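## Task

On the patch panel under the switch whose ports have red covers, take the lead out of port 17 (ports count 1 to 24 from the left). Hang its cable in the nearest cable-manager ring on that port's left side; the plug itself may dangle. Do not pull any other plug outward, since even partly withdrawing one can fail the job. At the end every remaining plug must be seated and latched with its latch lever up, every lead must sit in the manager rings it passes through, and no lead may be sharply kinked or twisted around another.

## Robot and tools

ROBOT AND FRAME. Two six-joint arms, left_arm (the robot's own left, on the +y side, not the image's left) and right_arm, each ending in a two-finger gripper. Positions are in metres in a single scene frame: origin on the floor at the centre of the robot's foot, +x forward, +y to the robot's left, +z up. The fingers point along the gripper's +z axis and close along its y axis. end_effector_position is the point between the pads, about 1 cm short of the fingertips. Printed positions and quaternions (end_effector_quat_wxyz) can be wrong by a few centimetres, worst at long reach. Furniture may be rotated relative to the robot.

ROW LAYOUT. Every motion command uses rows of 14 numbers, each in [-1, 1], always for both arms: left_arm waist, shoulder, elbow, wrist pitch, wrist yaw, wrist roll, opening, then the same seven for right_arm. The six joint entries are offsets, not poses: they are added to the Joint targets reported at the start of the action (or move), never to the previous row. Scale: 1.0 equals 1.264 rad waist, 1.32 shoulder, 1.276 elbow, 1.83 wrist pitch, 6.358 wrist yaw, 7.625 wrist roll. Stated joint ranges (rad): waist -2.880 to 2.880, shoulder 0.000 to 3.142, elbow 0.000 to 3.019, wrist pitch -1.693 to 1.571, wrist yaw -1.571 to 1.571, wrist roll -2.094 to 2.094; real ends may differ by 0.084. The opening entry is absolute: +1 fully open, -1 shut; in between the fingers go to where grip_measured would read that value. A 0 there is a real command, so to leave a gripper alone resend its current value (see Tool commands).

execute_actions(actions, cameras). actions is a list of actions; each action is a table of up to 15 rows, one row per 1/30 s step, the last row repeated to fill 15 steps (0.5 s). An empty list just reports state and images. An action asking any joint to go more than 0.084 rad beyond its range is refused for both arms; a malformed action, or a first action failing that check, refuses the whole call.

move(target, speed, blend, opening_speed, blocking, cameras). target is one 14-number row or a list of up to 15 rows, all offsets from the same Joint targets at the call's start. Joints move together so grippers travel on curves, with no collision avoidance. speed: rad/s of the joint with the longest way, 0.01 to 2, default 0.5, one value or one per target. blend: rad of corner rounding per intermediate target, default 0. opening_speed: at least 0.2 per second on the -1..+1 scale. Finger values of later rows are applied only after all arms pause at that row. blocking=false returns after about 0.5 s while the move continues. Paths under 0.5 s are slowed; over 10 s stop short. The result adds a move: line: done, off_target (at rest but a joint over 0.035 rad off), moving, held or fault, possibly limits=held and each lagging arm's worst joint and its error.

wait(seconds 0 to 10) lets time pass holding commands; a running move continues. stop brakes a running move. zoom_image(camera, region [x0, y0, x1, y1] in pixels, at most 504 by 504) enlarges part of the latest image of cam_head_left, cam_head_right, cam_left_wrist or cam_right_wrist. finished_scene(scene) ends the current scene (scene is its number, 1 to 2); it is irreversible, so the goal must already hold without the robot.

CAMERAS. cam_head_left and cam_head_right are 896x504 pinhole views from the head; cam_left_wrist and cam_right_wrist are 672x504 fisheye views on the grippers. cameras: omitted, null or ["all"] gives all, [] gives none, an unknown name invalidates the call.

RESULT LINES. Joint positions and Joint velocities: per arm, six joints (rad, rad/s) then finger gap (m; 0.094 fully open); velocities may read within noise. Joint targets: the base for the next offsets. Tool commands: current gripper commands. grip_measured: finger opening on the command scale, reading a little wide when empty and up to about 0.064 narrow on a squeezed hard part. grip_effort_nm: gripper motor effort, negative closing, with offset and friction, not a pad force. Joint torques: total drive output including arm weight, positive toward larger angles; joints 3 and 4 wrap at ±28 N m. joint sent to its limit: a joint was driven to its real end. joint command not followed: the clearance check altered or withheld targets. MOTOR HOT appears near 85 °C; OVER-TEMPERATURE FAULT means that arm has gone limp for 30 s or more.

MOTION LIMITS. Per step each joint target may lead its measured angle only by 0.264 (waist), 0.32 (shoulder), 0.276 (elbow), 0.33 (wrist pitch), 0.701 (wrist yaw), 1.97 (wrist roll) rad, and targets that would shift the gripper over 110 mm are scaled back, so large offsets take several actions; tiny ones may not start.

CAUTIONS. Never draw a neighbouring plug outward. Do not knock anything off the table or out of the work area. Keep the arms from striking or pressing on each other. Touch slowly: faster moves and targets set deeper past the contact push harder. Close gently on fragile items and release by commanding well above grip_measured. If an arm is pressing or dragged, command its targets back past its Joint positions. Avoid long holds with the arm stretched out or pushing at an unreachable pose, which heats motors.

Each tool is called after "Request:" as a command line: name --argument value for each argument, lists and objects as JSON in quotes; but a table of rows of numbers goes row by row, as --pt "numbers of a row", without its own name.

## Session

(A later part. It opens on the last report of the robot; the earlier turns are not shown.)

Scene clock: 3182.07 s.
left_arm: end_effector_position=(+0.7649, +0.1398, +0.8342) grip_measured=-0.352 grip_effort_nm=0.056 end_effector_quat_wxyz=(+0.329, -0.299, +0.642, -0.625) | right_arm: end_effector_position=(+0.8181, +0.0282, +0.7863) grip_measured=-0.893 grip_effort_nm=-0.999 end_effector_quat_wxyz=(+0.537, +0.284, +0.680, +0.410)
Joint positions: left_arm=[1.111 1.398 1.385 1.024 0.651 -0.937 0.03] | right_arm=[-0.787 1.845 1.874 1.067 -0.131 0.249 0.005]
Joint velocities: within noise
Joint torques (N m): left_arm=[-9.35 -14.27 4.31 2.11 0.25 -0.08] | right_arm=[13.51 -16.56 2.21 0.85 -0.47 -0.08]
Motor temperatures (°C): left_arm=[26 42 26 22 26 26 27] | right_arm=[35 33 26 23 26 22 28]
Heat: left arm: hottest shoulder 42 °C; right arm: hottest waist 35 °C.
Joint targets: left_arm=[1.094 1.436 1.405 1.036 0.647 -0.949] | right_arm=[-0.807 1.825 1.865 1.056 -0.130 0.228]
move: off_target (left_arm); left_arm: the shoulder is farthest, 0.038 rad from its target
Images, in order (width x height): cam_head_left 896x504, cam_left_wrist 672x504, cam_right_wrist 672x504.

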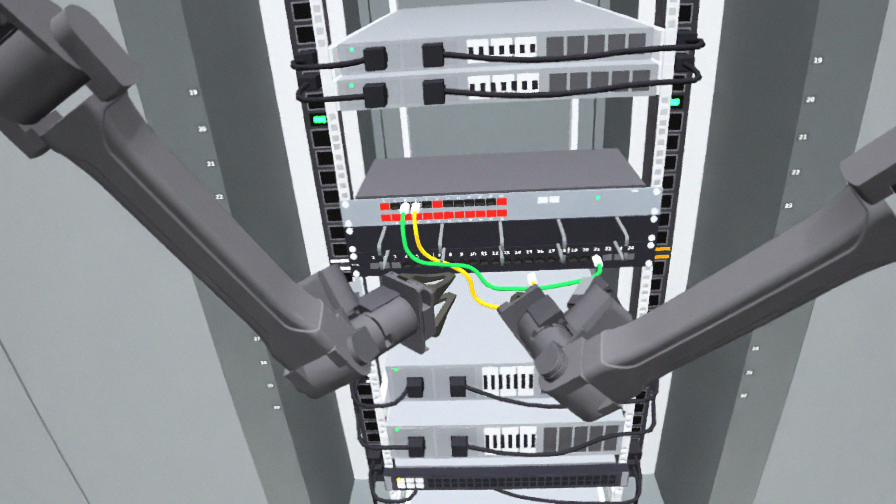

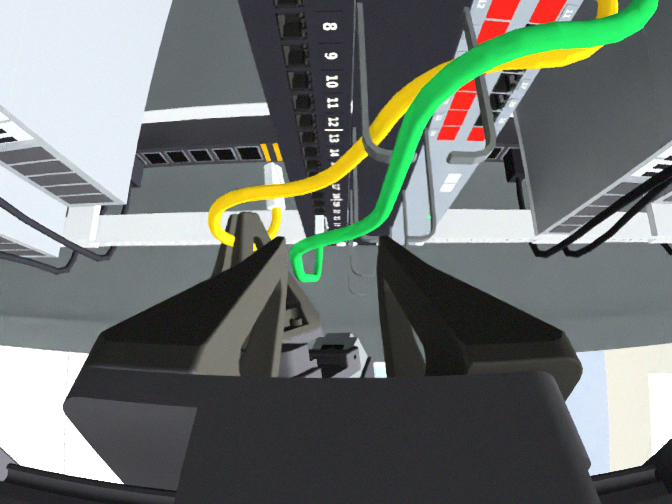

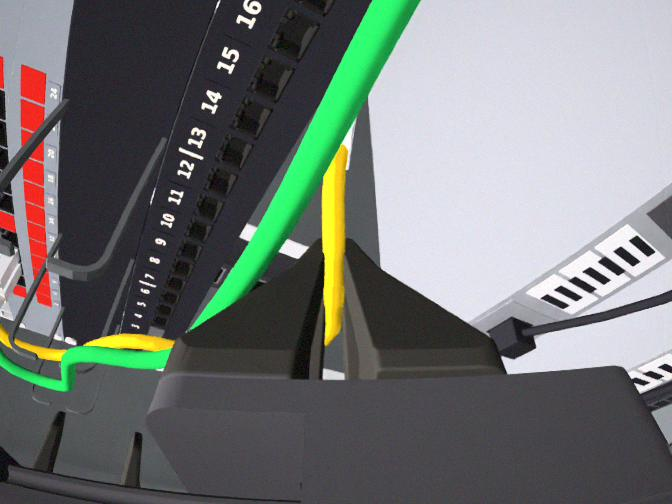

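Request:
move --pt "0 0 0 0 0 0 -0.35 0 0 0 0 0 -0.07 -1.0" --speed 0.4

Scene clock: 3189.20 s.
left_arm: end_effector_position=(+0.7649, +0.1398, +0.8342) grip_measured=-0.352 grip_effort_nm=0.056 end_effector_quat_wxyz=(+0.329, -0.299, +0.642, -0.625) | right_arm: end_effector_position=(+0.8181, +0.0286, +0.7868) grip_measured=-0.893 grip_effort_nm=-0.994 end_effector_quat_wxyz=(+0.626, +0.095, +0.730, +0.257)
Joint positions: left_arm=[1.111 1.398 1.385 1.024 0.651 -0.937 0.03] | right_arm=[-0.787 1.845 1.874 1.067 -0.134 -0.28 0.005]
Joint velocities: within noise
Joint torques (N m): left_arm=[-9.35 -14.45 4.34 2.1 0.25 -0.09] | right_arm=[13.57 -16.62 2.26 0.88 -0.32 -0.11]
Motor temperatures (°C): left_arm=[26 42 26 22 26 26 27] | right_arm=[35 33 26 23 26 22 28]
Heat: left arm: hottest shoulder 42 °C; right arm: hottest waist 35 °C.
Joint targets: left_arm=[1.094 1.436 1.405 1.036 0.647 -0.949] | right_arm=[-0.807 1.825 1.865 1.056 -0.130 -0.305]
move: off_target (left_arm); left_arm: the shoulder is farthest, 0.038 rad from its target

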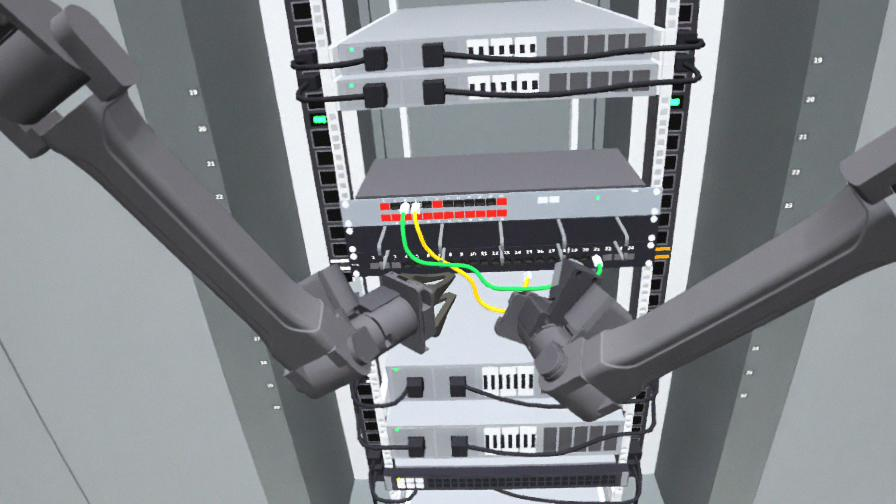

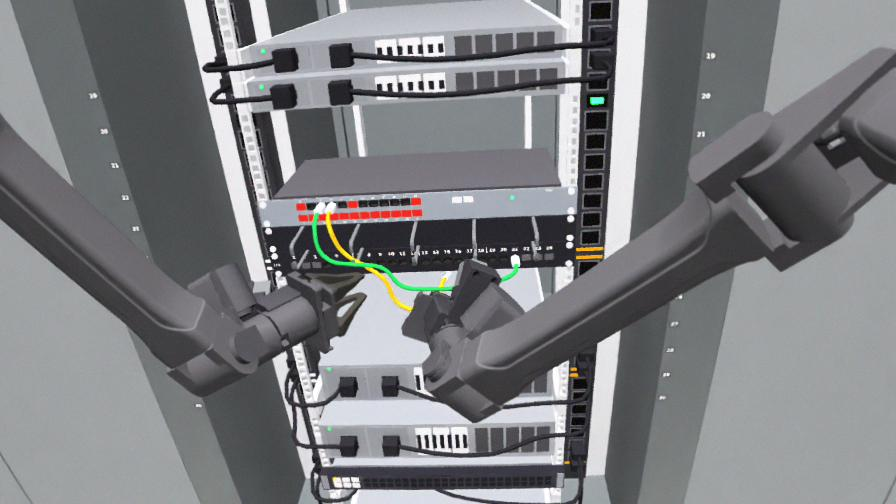

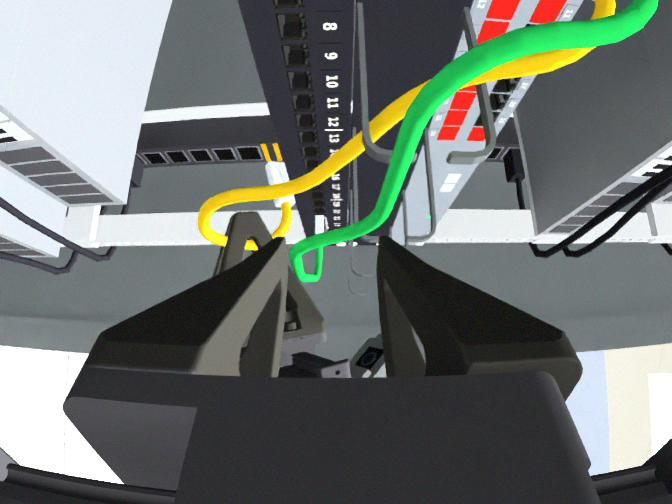

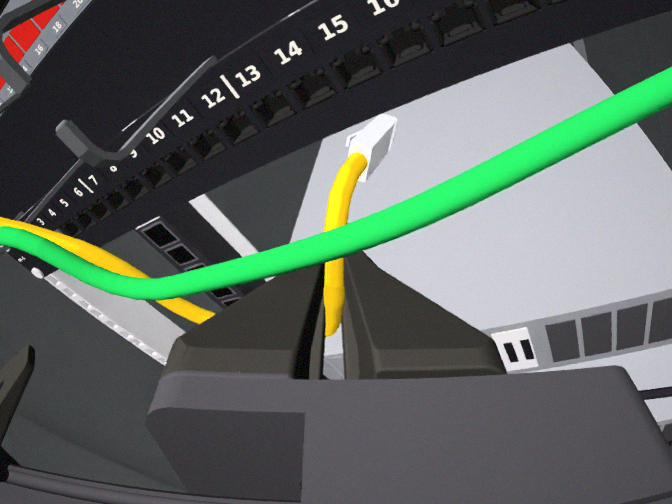

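Request:
zoom_image --camera "cam_right_wrist" --region '[180, 60, 480, 360]'

Request:
zoom_image --camera "cam_head_left" --region '[420, 230, 640, 350]'

Request:
zoom_image --camera "cam_head_right" --region '[340, 230, 560, 350]'

Request:
zoom_image --camera "cam_left_wrist" --region '[180, 100, 430, 300]'

Scaled by 1.680 from the camera's 672x504 image, which has a finer 960x720 frame.

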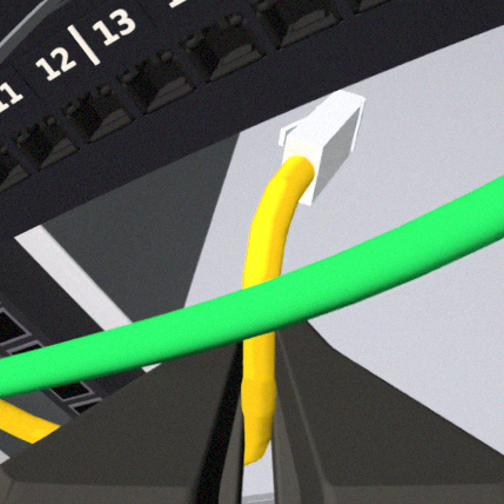

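Scaled by 2.291 from the camera's 896x504 image, which has a finer 1280x720 frame.

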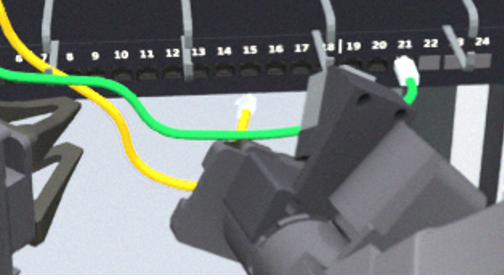

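Scaled by 2.291 from the camera's 896x504 image, which has a finer 1280x720 frame.

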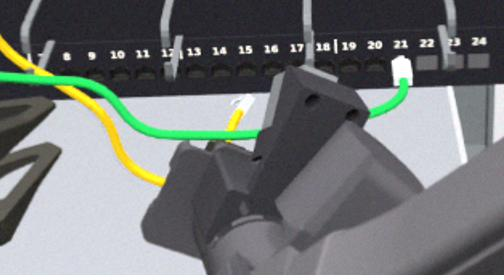

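Scaled by 2.016 from the camera's 672x504 image, which has a finer 960x720 frame.

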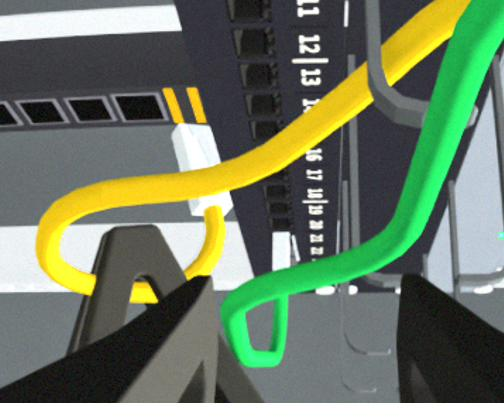

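Request:
move --pt "0 0 0 0 0 0 -0.35 -0.0483 0.1735 0.2226 0.1579 -0.0453 -0.0247 -1.0" --speed 0.15

Scene clock: 3230.67 s.
left_arm: end_effector_position=(+0.7649, +0.1398, +0.8342) grip_measured=-0.352 grip_effort_nm=0.056 end_effector_quat_wxyz=(+0.329, -0.299, +0.642, -0.625) | right_arm: end_effector_position=(+0.8113, +0.0304, +0.8050) grip_measured=-0.893 grip_effort_nm=-0.999 end_effector_quat_wxyz=(+0.789, -0.020, +0.587, +0.181)
Joint positions: left_arm=[1.111 1.398 1.385 1.024 0.651 -0.937 0.03] | right_arm=[-0.837 2.035 2.123 1.33 -0.42 -0.473 0.005]
Joint velocities: within noise
Joint torques (N m): left_arm=[-9.35 -14.39 4.33 2.11 0.26 -0.08] | right_arm=[13.39 -13.39 5.53 1.89 -0.32 -0.05]
Motor temperatures (°C): left_arm=[26 42 26 22 26 26 27] | right_arm=[35 34 26 23 26 22 28]
Heat: left arm: hottest shoulder 42 °C; right arm: hottest waist 35 °C.
Joint targets: left_arm=[1.094 1.436 1.405 1.036 0.647 -0.949] | right_arm=[-0.867 2.054 2.149 1.346 -0.418 -0.494]
move: off_target (left_arm); left_arm: the shoulder is farthest, 0.038 rad from its target

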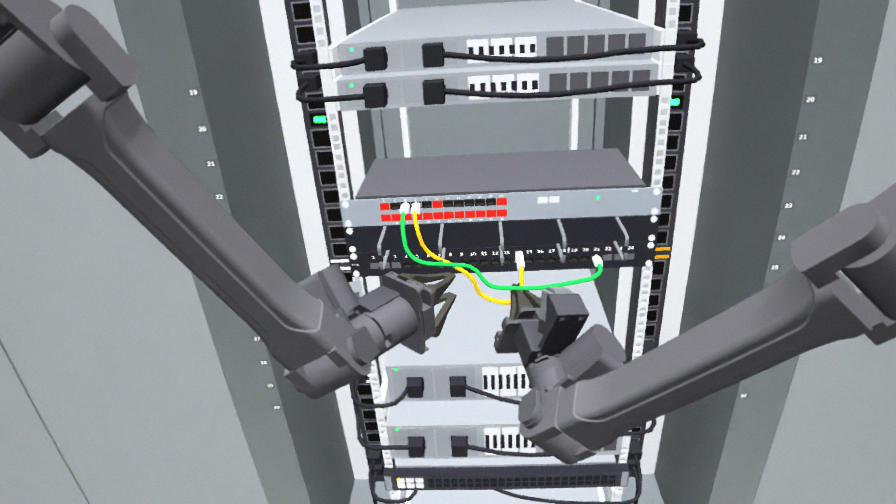

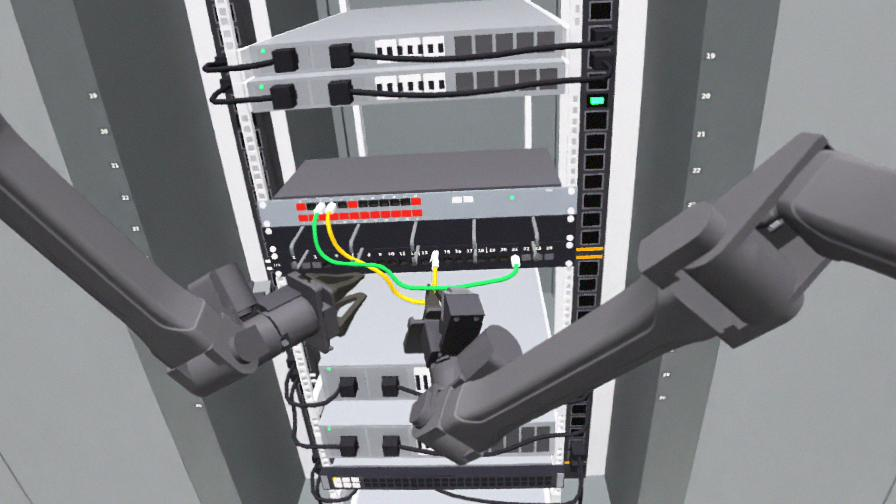

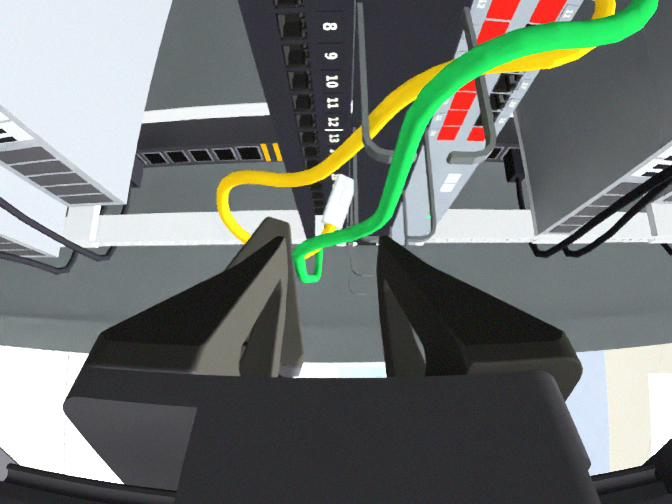

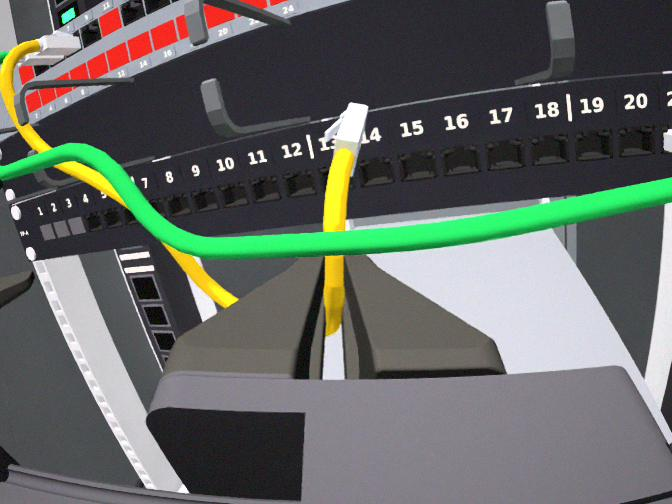

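Request:
move --pt "0 0 0 0 0 0 -0.35 -0.0206 -0.0606 -0.0823 0.0208 0 0 -1.0" --speed 0.15 --cameras '["cam_left_wrist","cam_right_wrist","cam_head_left"]'

Scene clock: 3275.97 s.
left_arm: end_effector_position=(+0.7649, +0.1398, +0.8342) grip_measured=-0.352 grip_effort_nm=0.051 end_effector_quat_wxyz=(+0.329, -0.299, +0.642, -0.625) | right_arm: end_effector_position=(+0.8064, +0.0146, +0.8071) grip_measured=-0.893 grip_effort_nm=-0.994 end_effector_quat_wxyz=(+0.791, -0.027, +0.586, +0.174)
Joint positions: left_arm=[1.111 1.398 1.385 1.024 0.651 -0.937 0.03] | right_arm=[-0.854 1.993 2.053 1.366 -0.424 -0.473 0.005]
Joint velocities: within noise
Joint torques (N m): left_arm=[-9.35 -14.39 4.36 2.13 0.25 -0.08] | right_arm=[11.99 -17.08 2.47 1.99 -0.12 -0.04]
Motor temperatures (°C): left_arm=[26 42 26 22 26 26 27] | right_arm=[35 37 28 23 25 22 28]
Heat: left arm: hottest shoulder 42 °C; right arm: hottest shoulder 37 °C.
Joint targets: left_arm=[1.094 1.436 1.405 1.036 0.647 -0.949] | right_arm=[-0.894 1.974 2.044 1.383 -0.418 -0.494]
move: off_target (left_arm, right_arm); left_arm: the shoulder is farthest, 0.038 rad from its target; right_arm: the waist is farthest, 0.039 rad from its target
Images, in order (width x height): cam_head_left 896x504, cam_left_wrist 672x504, cam_right_wrist 672x504.

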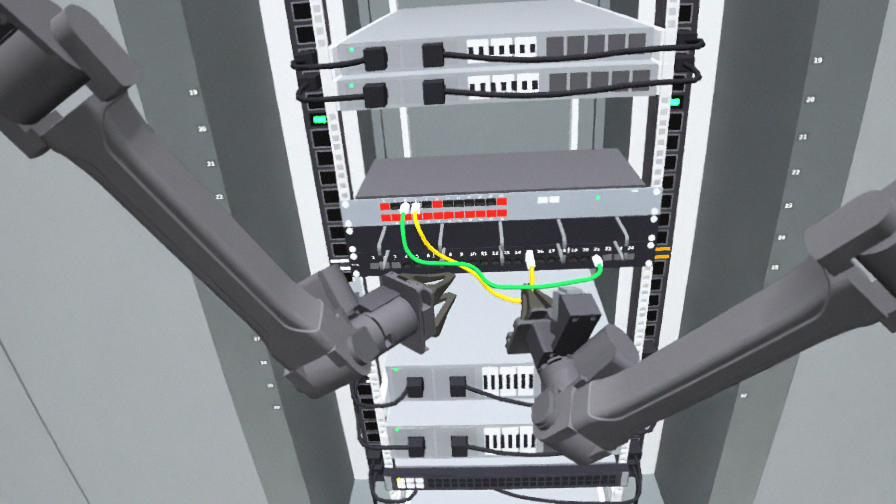

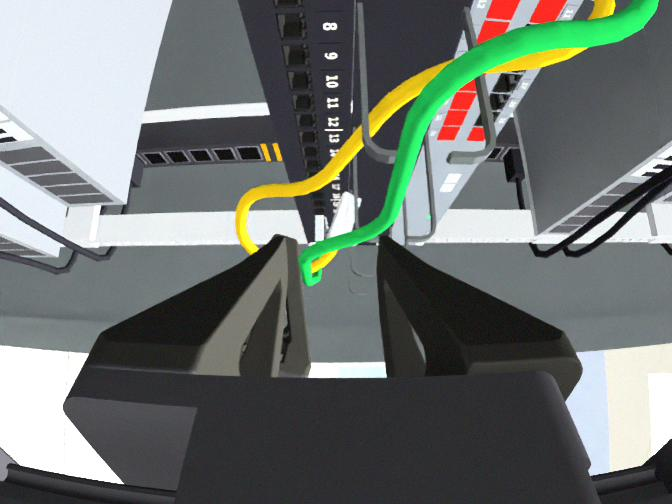

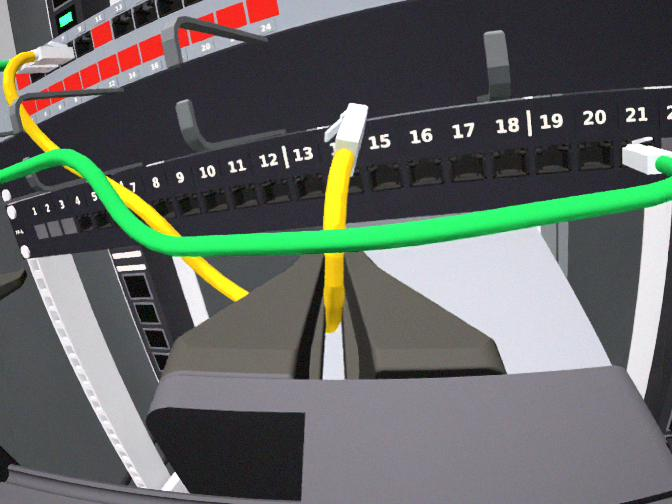

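Request:
move --pt "-0.36 -0.1205 -0.1928 0.0333 -0.1452 0.2772 -0.35 0 0 0 0 0 0 -1.0" --speed 0.5

Scene clock: 3325.53 s.
left_arm: end_effector_position=(+0.7330, +0.0883, +0.9044) grip_measured=-0.352 grip_effort_nm=0.046 end_effector_quat_wxyz=(+0.537, +0.175, +0.824, +0.038) | right_arm: end_effector_position=(+0.8064, +0.0146, +0.8071) grip_measured=-0.893 grip_effort_nm=-0.999 end_effector_quat_wxyz=(+0.791, -0.027, +0.586, +0.174)
Joint positions: left_arm=[0.657 1.294 1.166 1.085 -0.272 1.151 0.03] | right_arm=[-0.854 1.993 2.053 1.366 -0.424 -0.473 0.005]
Joint velocities: within noise
Joint torques (N m): left_arm=[-12.16 -12.22 1.4 1.65 0.37 0.04] | right_arm=[12.16 -16.97 2.48 2 -0.13 -0.03]
Motor temperatures (°C): left_arm=[26 41 26 22 26 26 27] | right_arm=[34 38 26 23 25 22 28]
Heat: left arm: hottest shoulder 41 °C; right arm: hottest shoulder 38 °C.
Joint targets: left_arm=[0.639 1.277 1.159 1.097 -0.276 1.165] | right_arm=[-0.894 1.974 2.044 1.383 -0.418 -0.494]
move: off_target (right_arm); right_arm: the waist is farthest, 0.040 rad from its target

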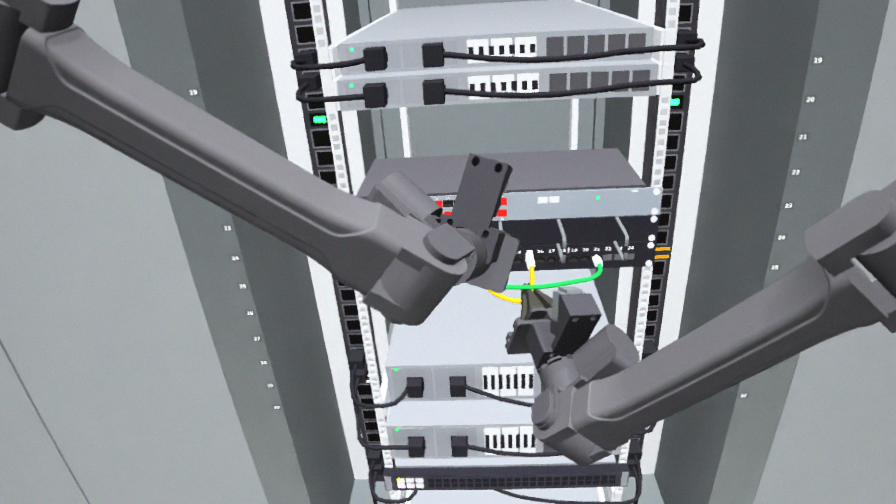

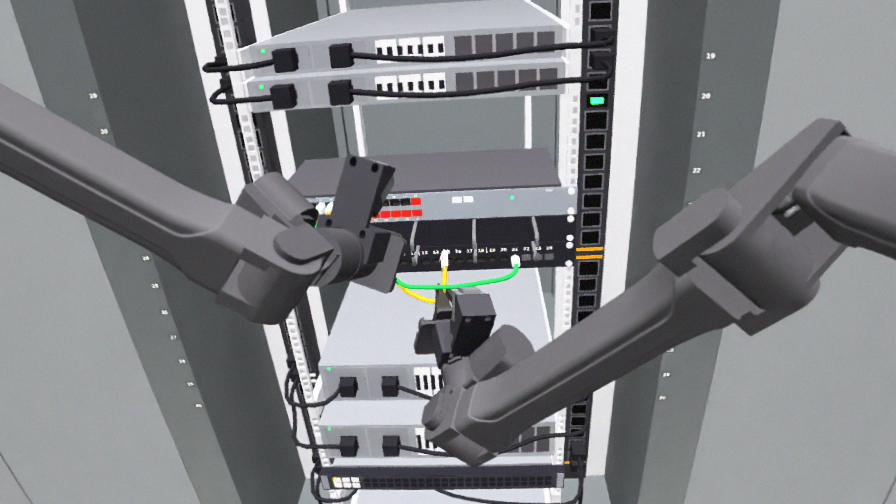

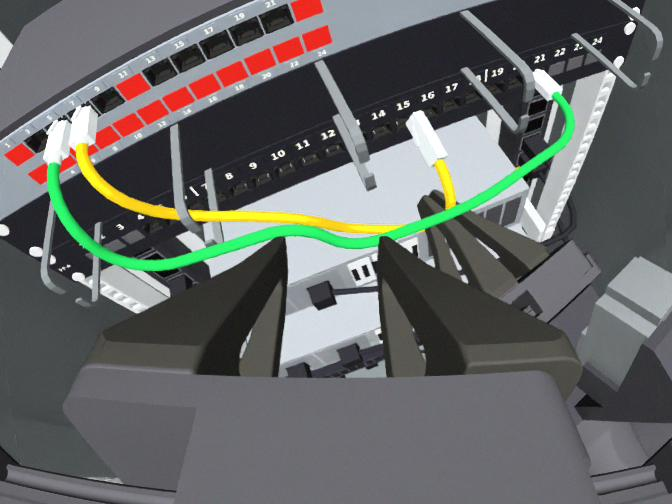

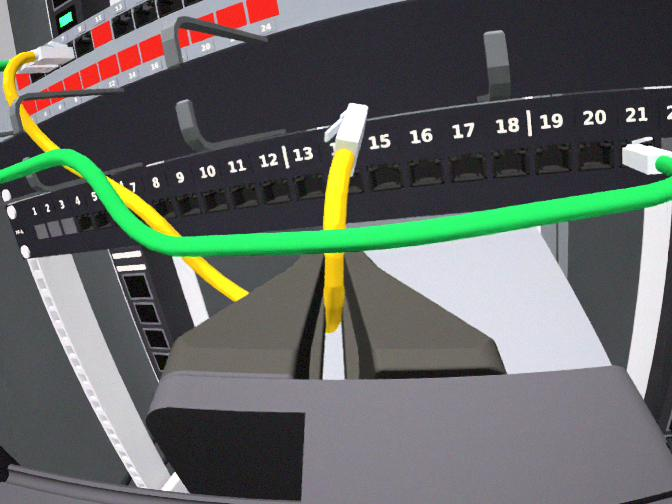

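Request:
move --pt "-0.0506 0.178 0.1951 0 -0.0057 -0.0236 -0.35 0 0 0 0 0 0 -1.0" --speed 0.2 --cameras '["cam_left_wrist","cam_right_wrist","cam_head_left"]'

Scene clock: 3337.43 s.
left_arm: end_effector_position=(+0.7644, +0.0206, +0.8891) grip_measured=-0.352 grip_effort_nm=0.051 end_effector_quat_wxyz=(+0.544, +0.082, +0.835, -0.013) | right_arm: end_effector_position=(+0.8064, +0.0146, +0.8071) grip_measured=-0.893 grip_effort_nm=-0.994 end_effector_quat_wxyz=(+0.791, -0.027, +0.586, +0.174)
Joint positions: left_arm=[0.595 1.484 1.39 1.087 -0.308 0.998 0.03] | right_arm=[-0.854 1.993 2.053 1.366 -0.424 -0.473 0.005]
Joint velocities: within noise
Joint torques (N m): left_arm=[-15.21 -8.94 3.37 1.51 0.4 -0.2] | right_arm=[11.75 -16.97 2.45 2.04 -0.13 -0.04]
Motor temperatures (°C): left_arm=[27 40 25 22 26 26 27] | right_arm=[34 39 26 23 25 22 28]
Heat: left arm: hottest shoulder 40 °C; right arm: hottest shoulder 39 °C.
Joint targets: left_arm=[0.575 1.511 1.408 1.097 -0.312 0.985] | right_arm=[-0.894 1.974 2.044 1.383 -0.418 -0.494]
move: off_target (right_arm); right_arm: the waist is farthest, 0.040 rad from its target
Images, in order (width x height): cam_head_left 896x504, cam_left_wrist 672x504, cam_right_wrist 672x504.

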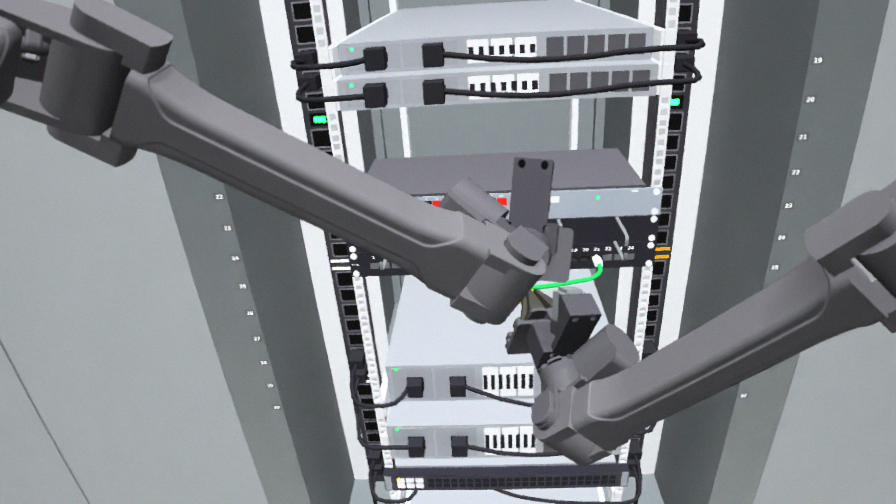

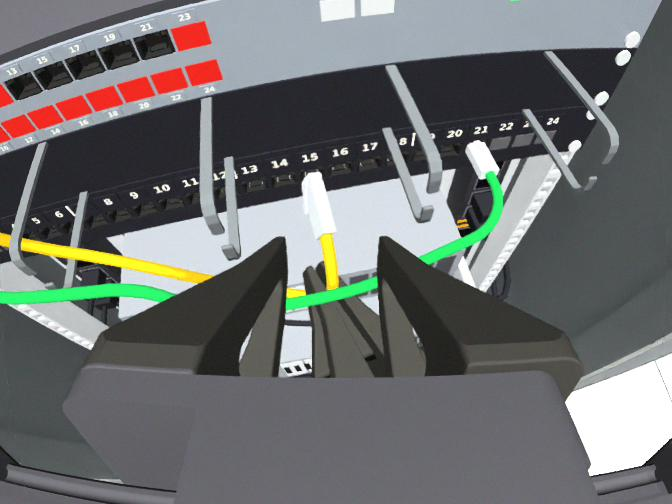

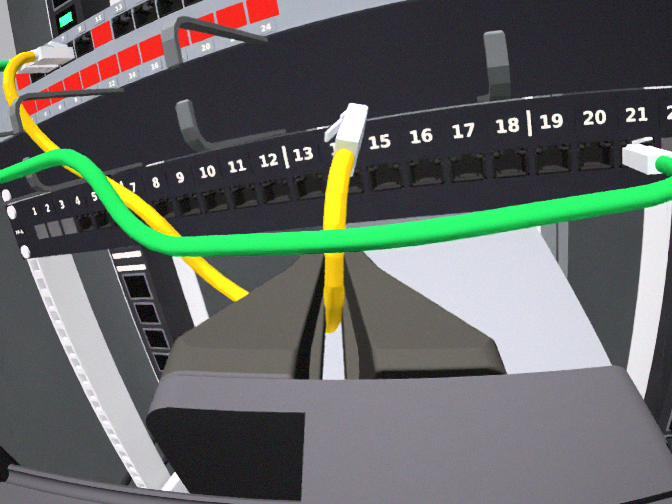

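Request:
move --pt "0 0 0 0 0 0 -0.35 0 -0.0129 -0.0455 0.024 0 0 -1.0" --speed 0.15 --cameras '["cam_left_wrist","cam_right_wrist"]'

Scene clock: 3393.43 s.
left_arm: end_effector_position=(+0.7644, +0.0206, +0.8891) grip_measured=-0.352 grip_effort_nm=0.051 end_effector_quat_wxyz=(+0.544, +0.082, +0.835, -0.013) | right_arm: end_effector_position=(+0.7941, +0.0130, +0.8094) grip_measured=-0.893 grip_effort_nm=-0.999 end_effector_quat_wxyz=(+0.792, -0.026, +0.585, +0.173)
Joint positions: left_arm=[0.595 1.484 1.39 1.087 -0.308 0.997 0.03] | right_arm=[-0.854 1.977 1.997 1.409 -0.424 -0.473 0.005]
Joint velocities: within noise
Joint torques (N m): left_arm=[-15.27 -9 3.37 1.44 0.4 -0.18] | right_arm=[11.93 -16.91 2.06 2.11 -0.12 -0.03]
Motor temperatures (°C): left_arm=[28 38 25 22 26 26 27] | right_arm=[34 39 26 23 25 22 28]
Heat: left arm: hottest shoulder 38 °C; right arm: hottest shoulder 39 °C.
Joint targets: left_arm=[0.575 1.511 1.408 1.097 -0.312 0.984] | right_arm=[-0.894 1.957 1.986 1.427 -0.418 -0.494]
move: off_target (right_arm); right_arm: the waist is farthest, 0.040 rad from its target
Images, in order (width x height): cam_left_wrist 672x504, cam_right_wrist 672x504.

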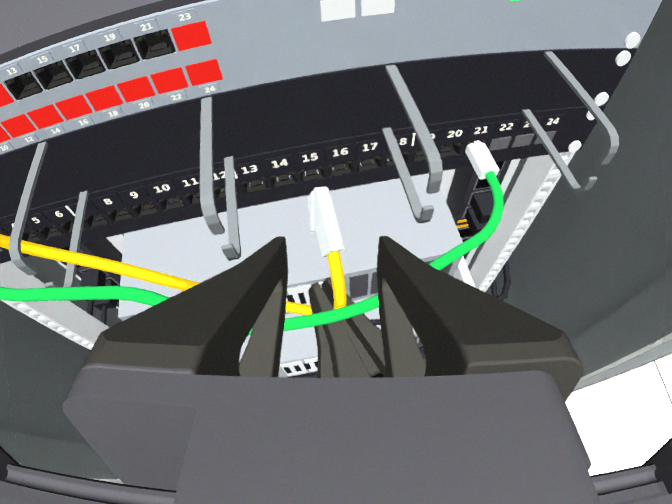

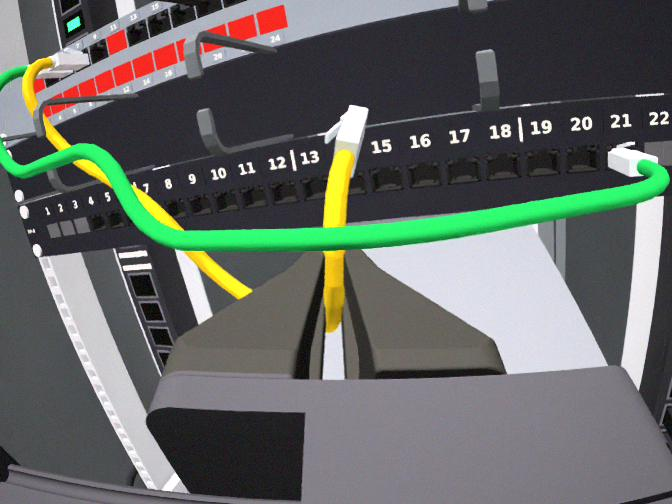

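Request:
move --pt "0 0 0 0 0 0 -0.35 0 -0.0118 -0.0415 0.0215 0 0 -1.0" --speed 0.15 --cameras '["cam_left_wrist","cam_right_wrist"]'

Scene clock: 3417.70 s.
left_arm: end_effector_position=(+0.7644, +0.0206, +0.8891) grip_measured=-0.352 grip_effort_nm=0.051 end_effector_quat_wxyz=(+0.544, +0.082, +0.835, -0.013) | right_arm: end_effector_position=(+0.7849, +0.0093, +0.8141) grip_measured=-0.893 grip_effort_nm=-0.999 end_effector_quat_wxyz=(+0.794, -0.026, +0.583, +0.171)
Joint positions: left_arm=[0.595 1.484 1.39 1.087 -0.308 0.997 0.03] | right_arm=[-0.854 1.957 1.946 1.448 -0.424 -0.473 0.005]
Joint velocities: within noise
Joint torques (N m): left_arm=[-15.15 -8.88 3.48 1.5 0.4 -0.19] | right_arm=[11.69 -16.32 1.48 2.1 -0.13 -0.04]
Motor temperatures (°C): left_arm=[28 38 25 22 26 26 27] | right_arm=[34 37 26 23 25 22 28]
Heat: left arm: hottest shoulder 38 °C; right arm: hottest shoulder 37 °C.
Joint targets: left_arm=[0.575 1.511 1.408 1.097 -0.312 0.985] | right_arm=[-0.894 1.941 1.933 1.467 -0.418 -0.494]
move: off_target (right_arm); right_arm: the waist is farthest, 0.040 rad from its target
Images, in order (width x height): cam_left_wrist 672x504, cam_right_wrist 672x504.

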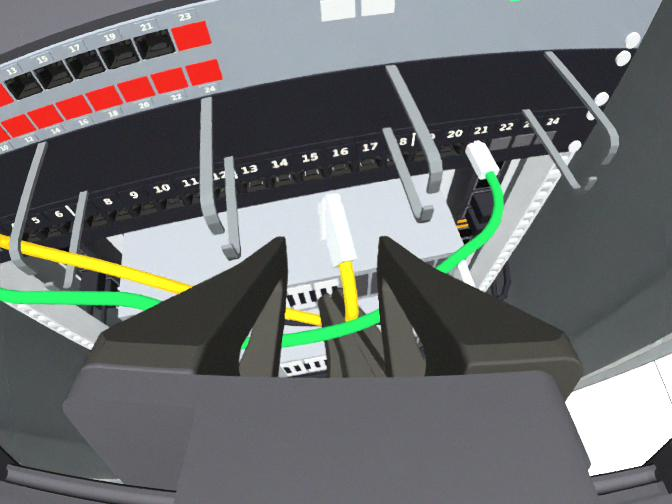

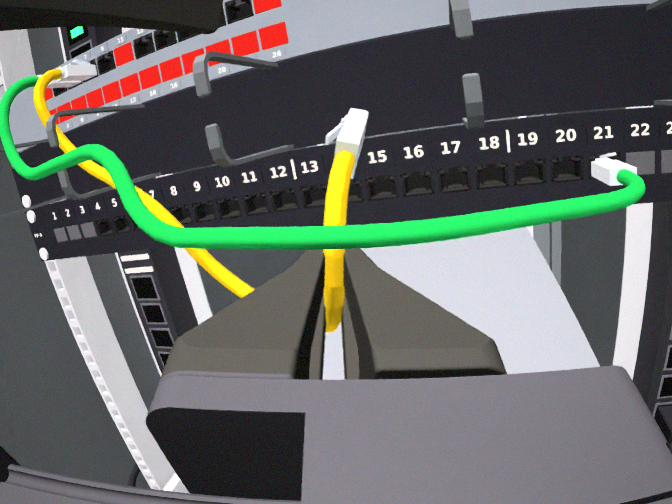

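Request:
move --pt "-0.0491 -0.0477 0.0854 -0.1393 -0.0426 -0.0407 -0.45 0 0 0 0 0 0 -1.0" --speed 0.2 --cameras '["cam_left_wrist","cam_right_wrist","cam_head_left"]'

Scene clock: 3470.47 s.
left_arm: end_effector_position=(+0.7864, +0.0242, +0.8841) grip_measured=-0.448 grip_effort_nm=-0.115 end_effector_quat_wxyz=(+0.429, -0.065, +0.899, -0.057) | right_arm: end_effector_position=(+0.7847, +0.0093, +0.8141) grip_measured=-0.893 grip_effort_nm=-0.994 end_effector_quat_wxyz=(+0.794, -0.026, +0.583, +0.171)
Joint positions: left_arm=[0.533 1.462 1.5 0.851 -0.579 0.688 0.026] | right_arm=[-0.854 1.957 1.946 1.448 -0.424 -0.473 0.005]
Joint velocities: within noise
Joint torques (N m): left_arm=[-15.5 -11.58 3.82 0.51 0.32 -0.16] | right_arm=[11.69 -15.91 1.61 2.07 -0.12 -0.05]
Motor temperatures (°C): left_arm=[29 38 25 22 26 26 27] | right_arm=[34 35 25 23 25 22 28]
Heat: left arm: hottest shoulder 38 °C; right arm: hottest shoulder 35 °C.
Joint targets: left_arm=[0.513 1.449 1.516 0.842 -0.583 0.674] | right_arm=[-0.894 1.941 1.933 1.467 -0.418 -0.494]
move: off_target (right_arm); right_arm: the waist is farthest, 0.040 rad from its target
Images, in order (width x height): cam_head_left 896x504, cam_left_wrist 672x504, cam_right_wrist 672x504.

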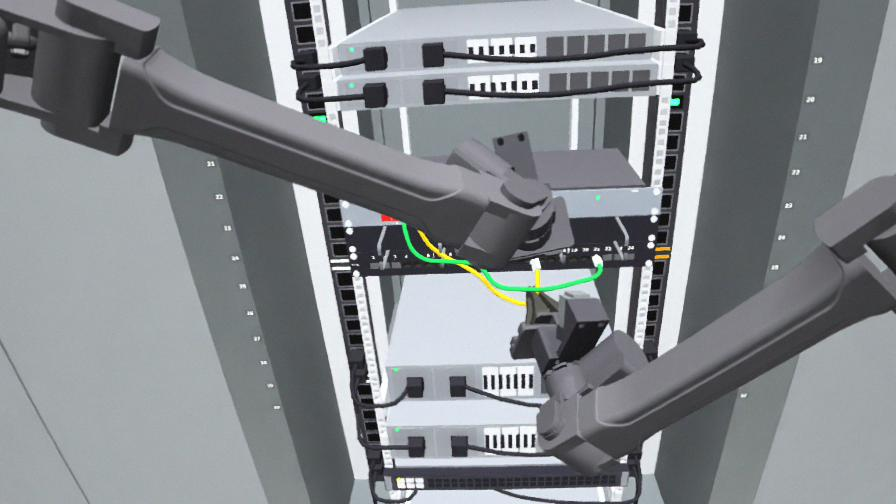

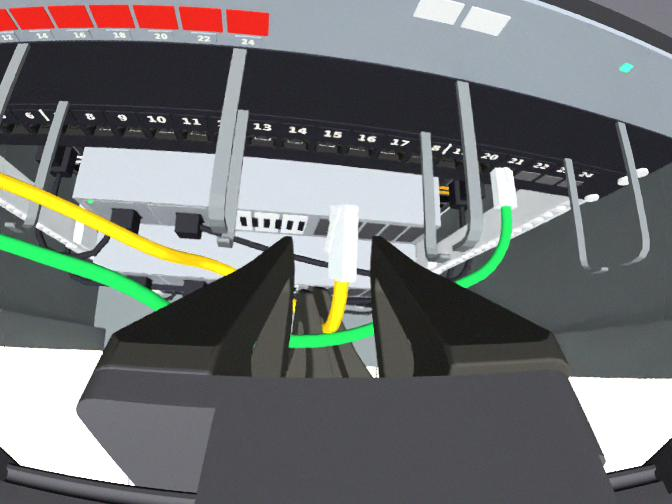

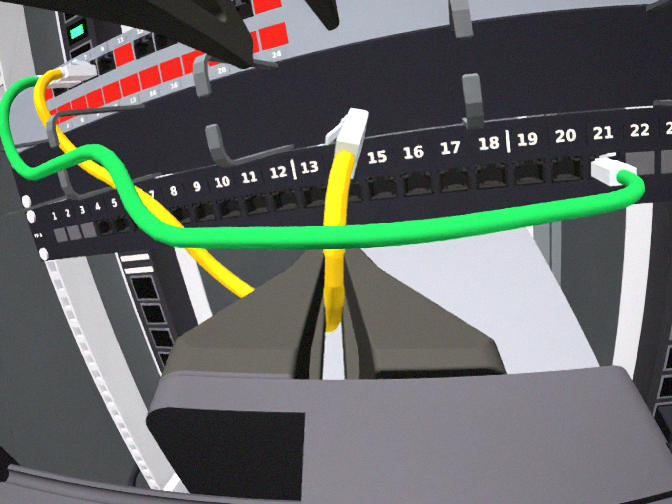

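Request:
move --pt "0.0593 0.0591 0.0713 -0.0399 0.0036 -0.0039 -0.45 0 0 0 0 0 0 -1.0" --speed 0.12 --cameras '["cam_left_wrist","cam_right_wrist"]'

Scene clock: 3511.53 s.
left_arm: end_effector_position=(+0.8044, +0.0191, +0.8672) grip_measured=-0.448 grip_effort_nm=-0.120 end_effector_quat_wxyz=(+0.425, -0.063, +0.901, -0.060) | right_arm: end_effector_position=(+0.7847, +0.0093, +0.8141) grip_measured=-0.893 grip_effort_nm=-0.999 end_effector_quat_wxyz=(+0.794, -0.026, +0.583, +0.171)
Joint positions: left_arm=[0.559 1.501 1.586 0.777 -0.563 0.658 0.026] | right_arm=[-0.854 1.957 1.946 1.448 -0.424 -0.473 0.005]
Joint velocities: within noise
Joint torques (N m): left_arm=[-11.52 -9.7 4.46 0.65 0.56 -0.18] | right_arm=[11.75 -16.26 1.69 2.09 -0.12 -0.05]
Motor temperatures (°C): left_arm=[29 37 26 22 26 26 27] | right_arm=[34 35 25 23 25 22 28]
Heat: left arm: hottest shoulder 37 °C; right arm: hottest shoulder 35 °C.
Joint targets: left_arm=[0.588 1.527 1.607 0.769 -0.560 0.644] | right_arm=[-0.894 1.941 1.933 1.467 -0.418 -0.494]
move: off_target (right_arm); right_arm: the waist is farthest, 0.040 rad from its target
Images, in order (width x height): cam_left_wrist 672x504, cam_right_wrist 672x504.

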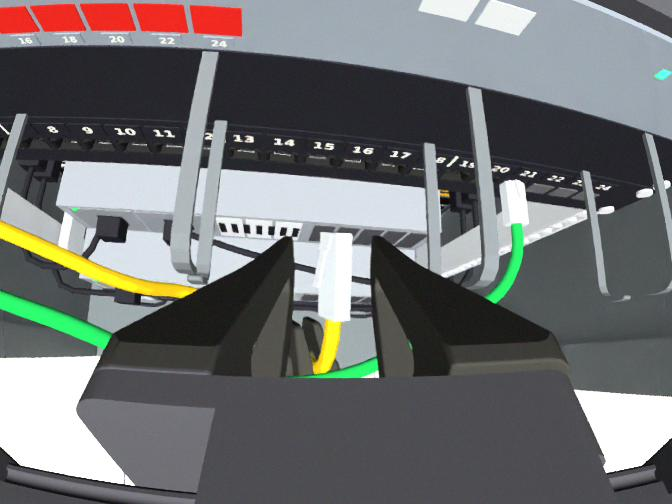

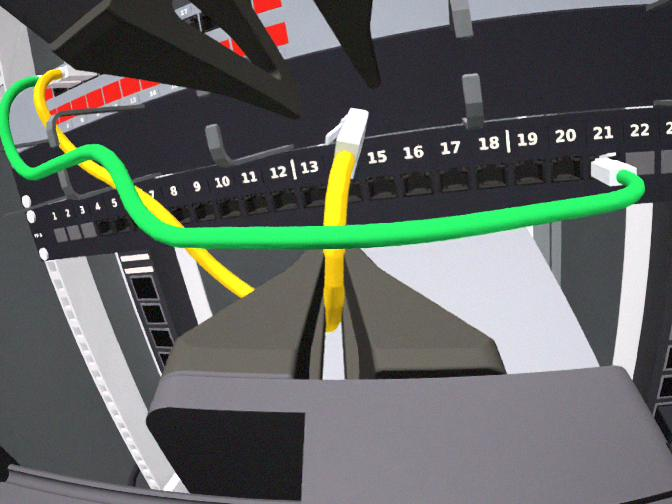

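Request:
move --pt "0.0198 0.0194 0.0294 -0.0215 0.0024 0 -0.45 0 0 0 0 0 0 -1.0" --speed 0.08 --cameras '["cam_left_wrist","cam_right_wrist"]'

Scene clock: 3544.97 s.
left_arm: end_effector_position=(+0.8099, +0.0177, +0.8528) grip_measured=-0.448 grip_effort_nm=-0.115 end_effector_quat_wxyz=(+0.422, -0.050, +0.904, -0.057) | right_arm: end_effector_position=(+0.7847, +0.0093, +0.8141) grip_measured=-0.893 grip_effort_nm=-0.994 end_effector_quat_wxyz=(+0.794, -0.026, +0.583, +0.171)
Joint positions: left_arm=[0.582 1.522 1.623 0.739 -0.548 0.657 0.026] | right_arm=[-0.854 1.957 1.946 1.448 -0.424 -0.473 0.005]
Joint velocities: within noise
Joint torques (N m): left_arm=[-11.81 -9.76 4.6 0.65 0.55 -0.15] | right_arm=[11.87 -16.15 1.65 2.13 -0.13 -0.04]
Motor temperatures (°C): left_arm=[28 37 26 22 26 26 27] | right_arm=[34 35 25 23 25 22 28]
Heat: left arm: hottest shoulder 37 °C; right arm: hottest shoulder 35 °C.
Joint targets: left_arm=[0.613 1.552 1.645 0.730 -0.545 0.644] | right_arm=[-0.894 1.941 1.933 1.467 -0.418 -0.494]
move: off_target (right_arm); right_arm: the waist is farthest, 0.040 rad from its target
Images, in order (width x height): cam_left_wrist 672x504, cam_right_wrist 672x504.

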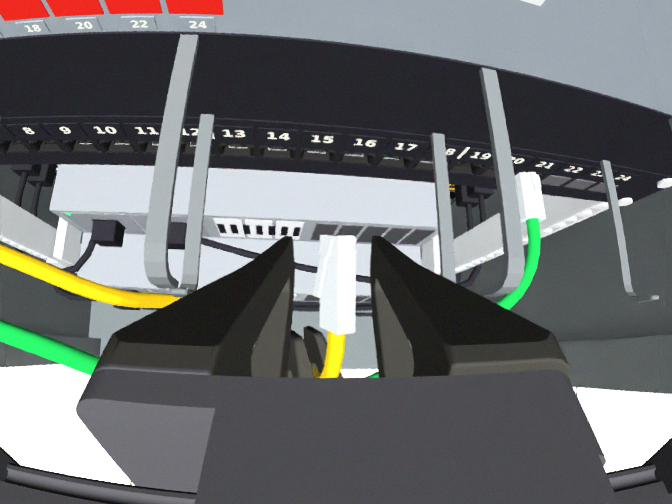

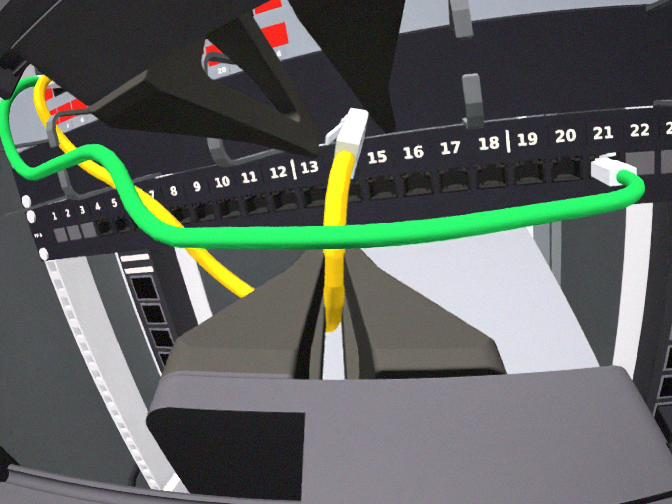

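Request:
move --pt "0.008 0.0072 0.0105 -0.008 0.0008 0 -0.45 0 0 0 0 0 0 -1.0" --speed 0.08 --cameras '["cam_left_wrist","cam_right_wrist"]'

Scene clock: 3570.50 s.
left_arm: end_effector_position=(+0.8121, +0.0180, +0.8471) grip_measured=-0.448 grip_effort_nm=-0.110 end_effector_quat_wxyz=(+0.421, -0.045, +0.904, -0.056) | right_arm: end_effector_position=(+0.7847, +0.0093, +0.8141) grip_measured=-0.893 grip_effort_nm=-0.994 end_effector_quat_wxyz=(+0.794, -0.026, +0.583, +0.171)
Joint positions: left_arm=[0.591 1.529 1.637 0.724 -0.542 0.657 0.026] | right_arm=[-0.854 1.957 1.946 1.448 -0.424 -0.473 0.005]
Joint velocities: within noise
Joint torques (N m): left_arm=[-11.58 -9.7 4.55 0.62 0.56 -0.16] | right_arm=[11.58 -15.97 1.61 2.06 -0.13 -0.05]
Motor temperatures (°C): left_arm=[28 37 26 22 27 26 27] | right_arm=[34 35 25 23 25 22 28]
Heat: left arm: hottest shoulder 37 °C; right arm: hottest shoulder 35 °C.
Joint targets: left_arm=[0.623 1.562 1.658 0.715 -0.539 0.645] | right_arm=[-0.894 1.941 1.933 1.467 -0.418 -0.494]
move: off_target (right_arm); right_arm: the waist is farthest, 0.040 rad from its target
Images, in order (width x height): cam_left_wrist 672x504, cam_right_wrist 672x504.

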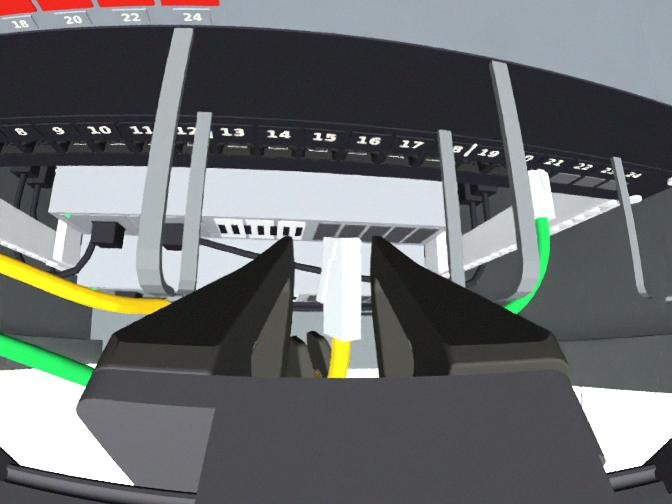

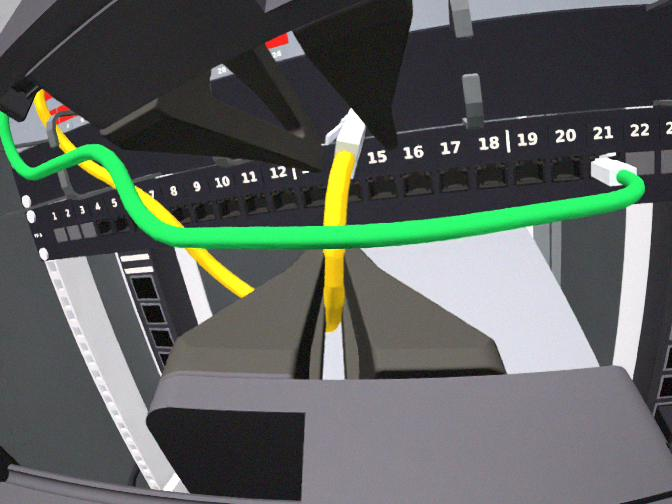

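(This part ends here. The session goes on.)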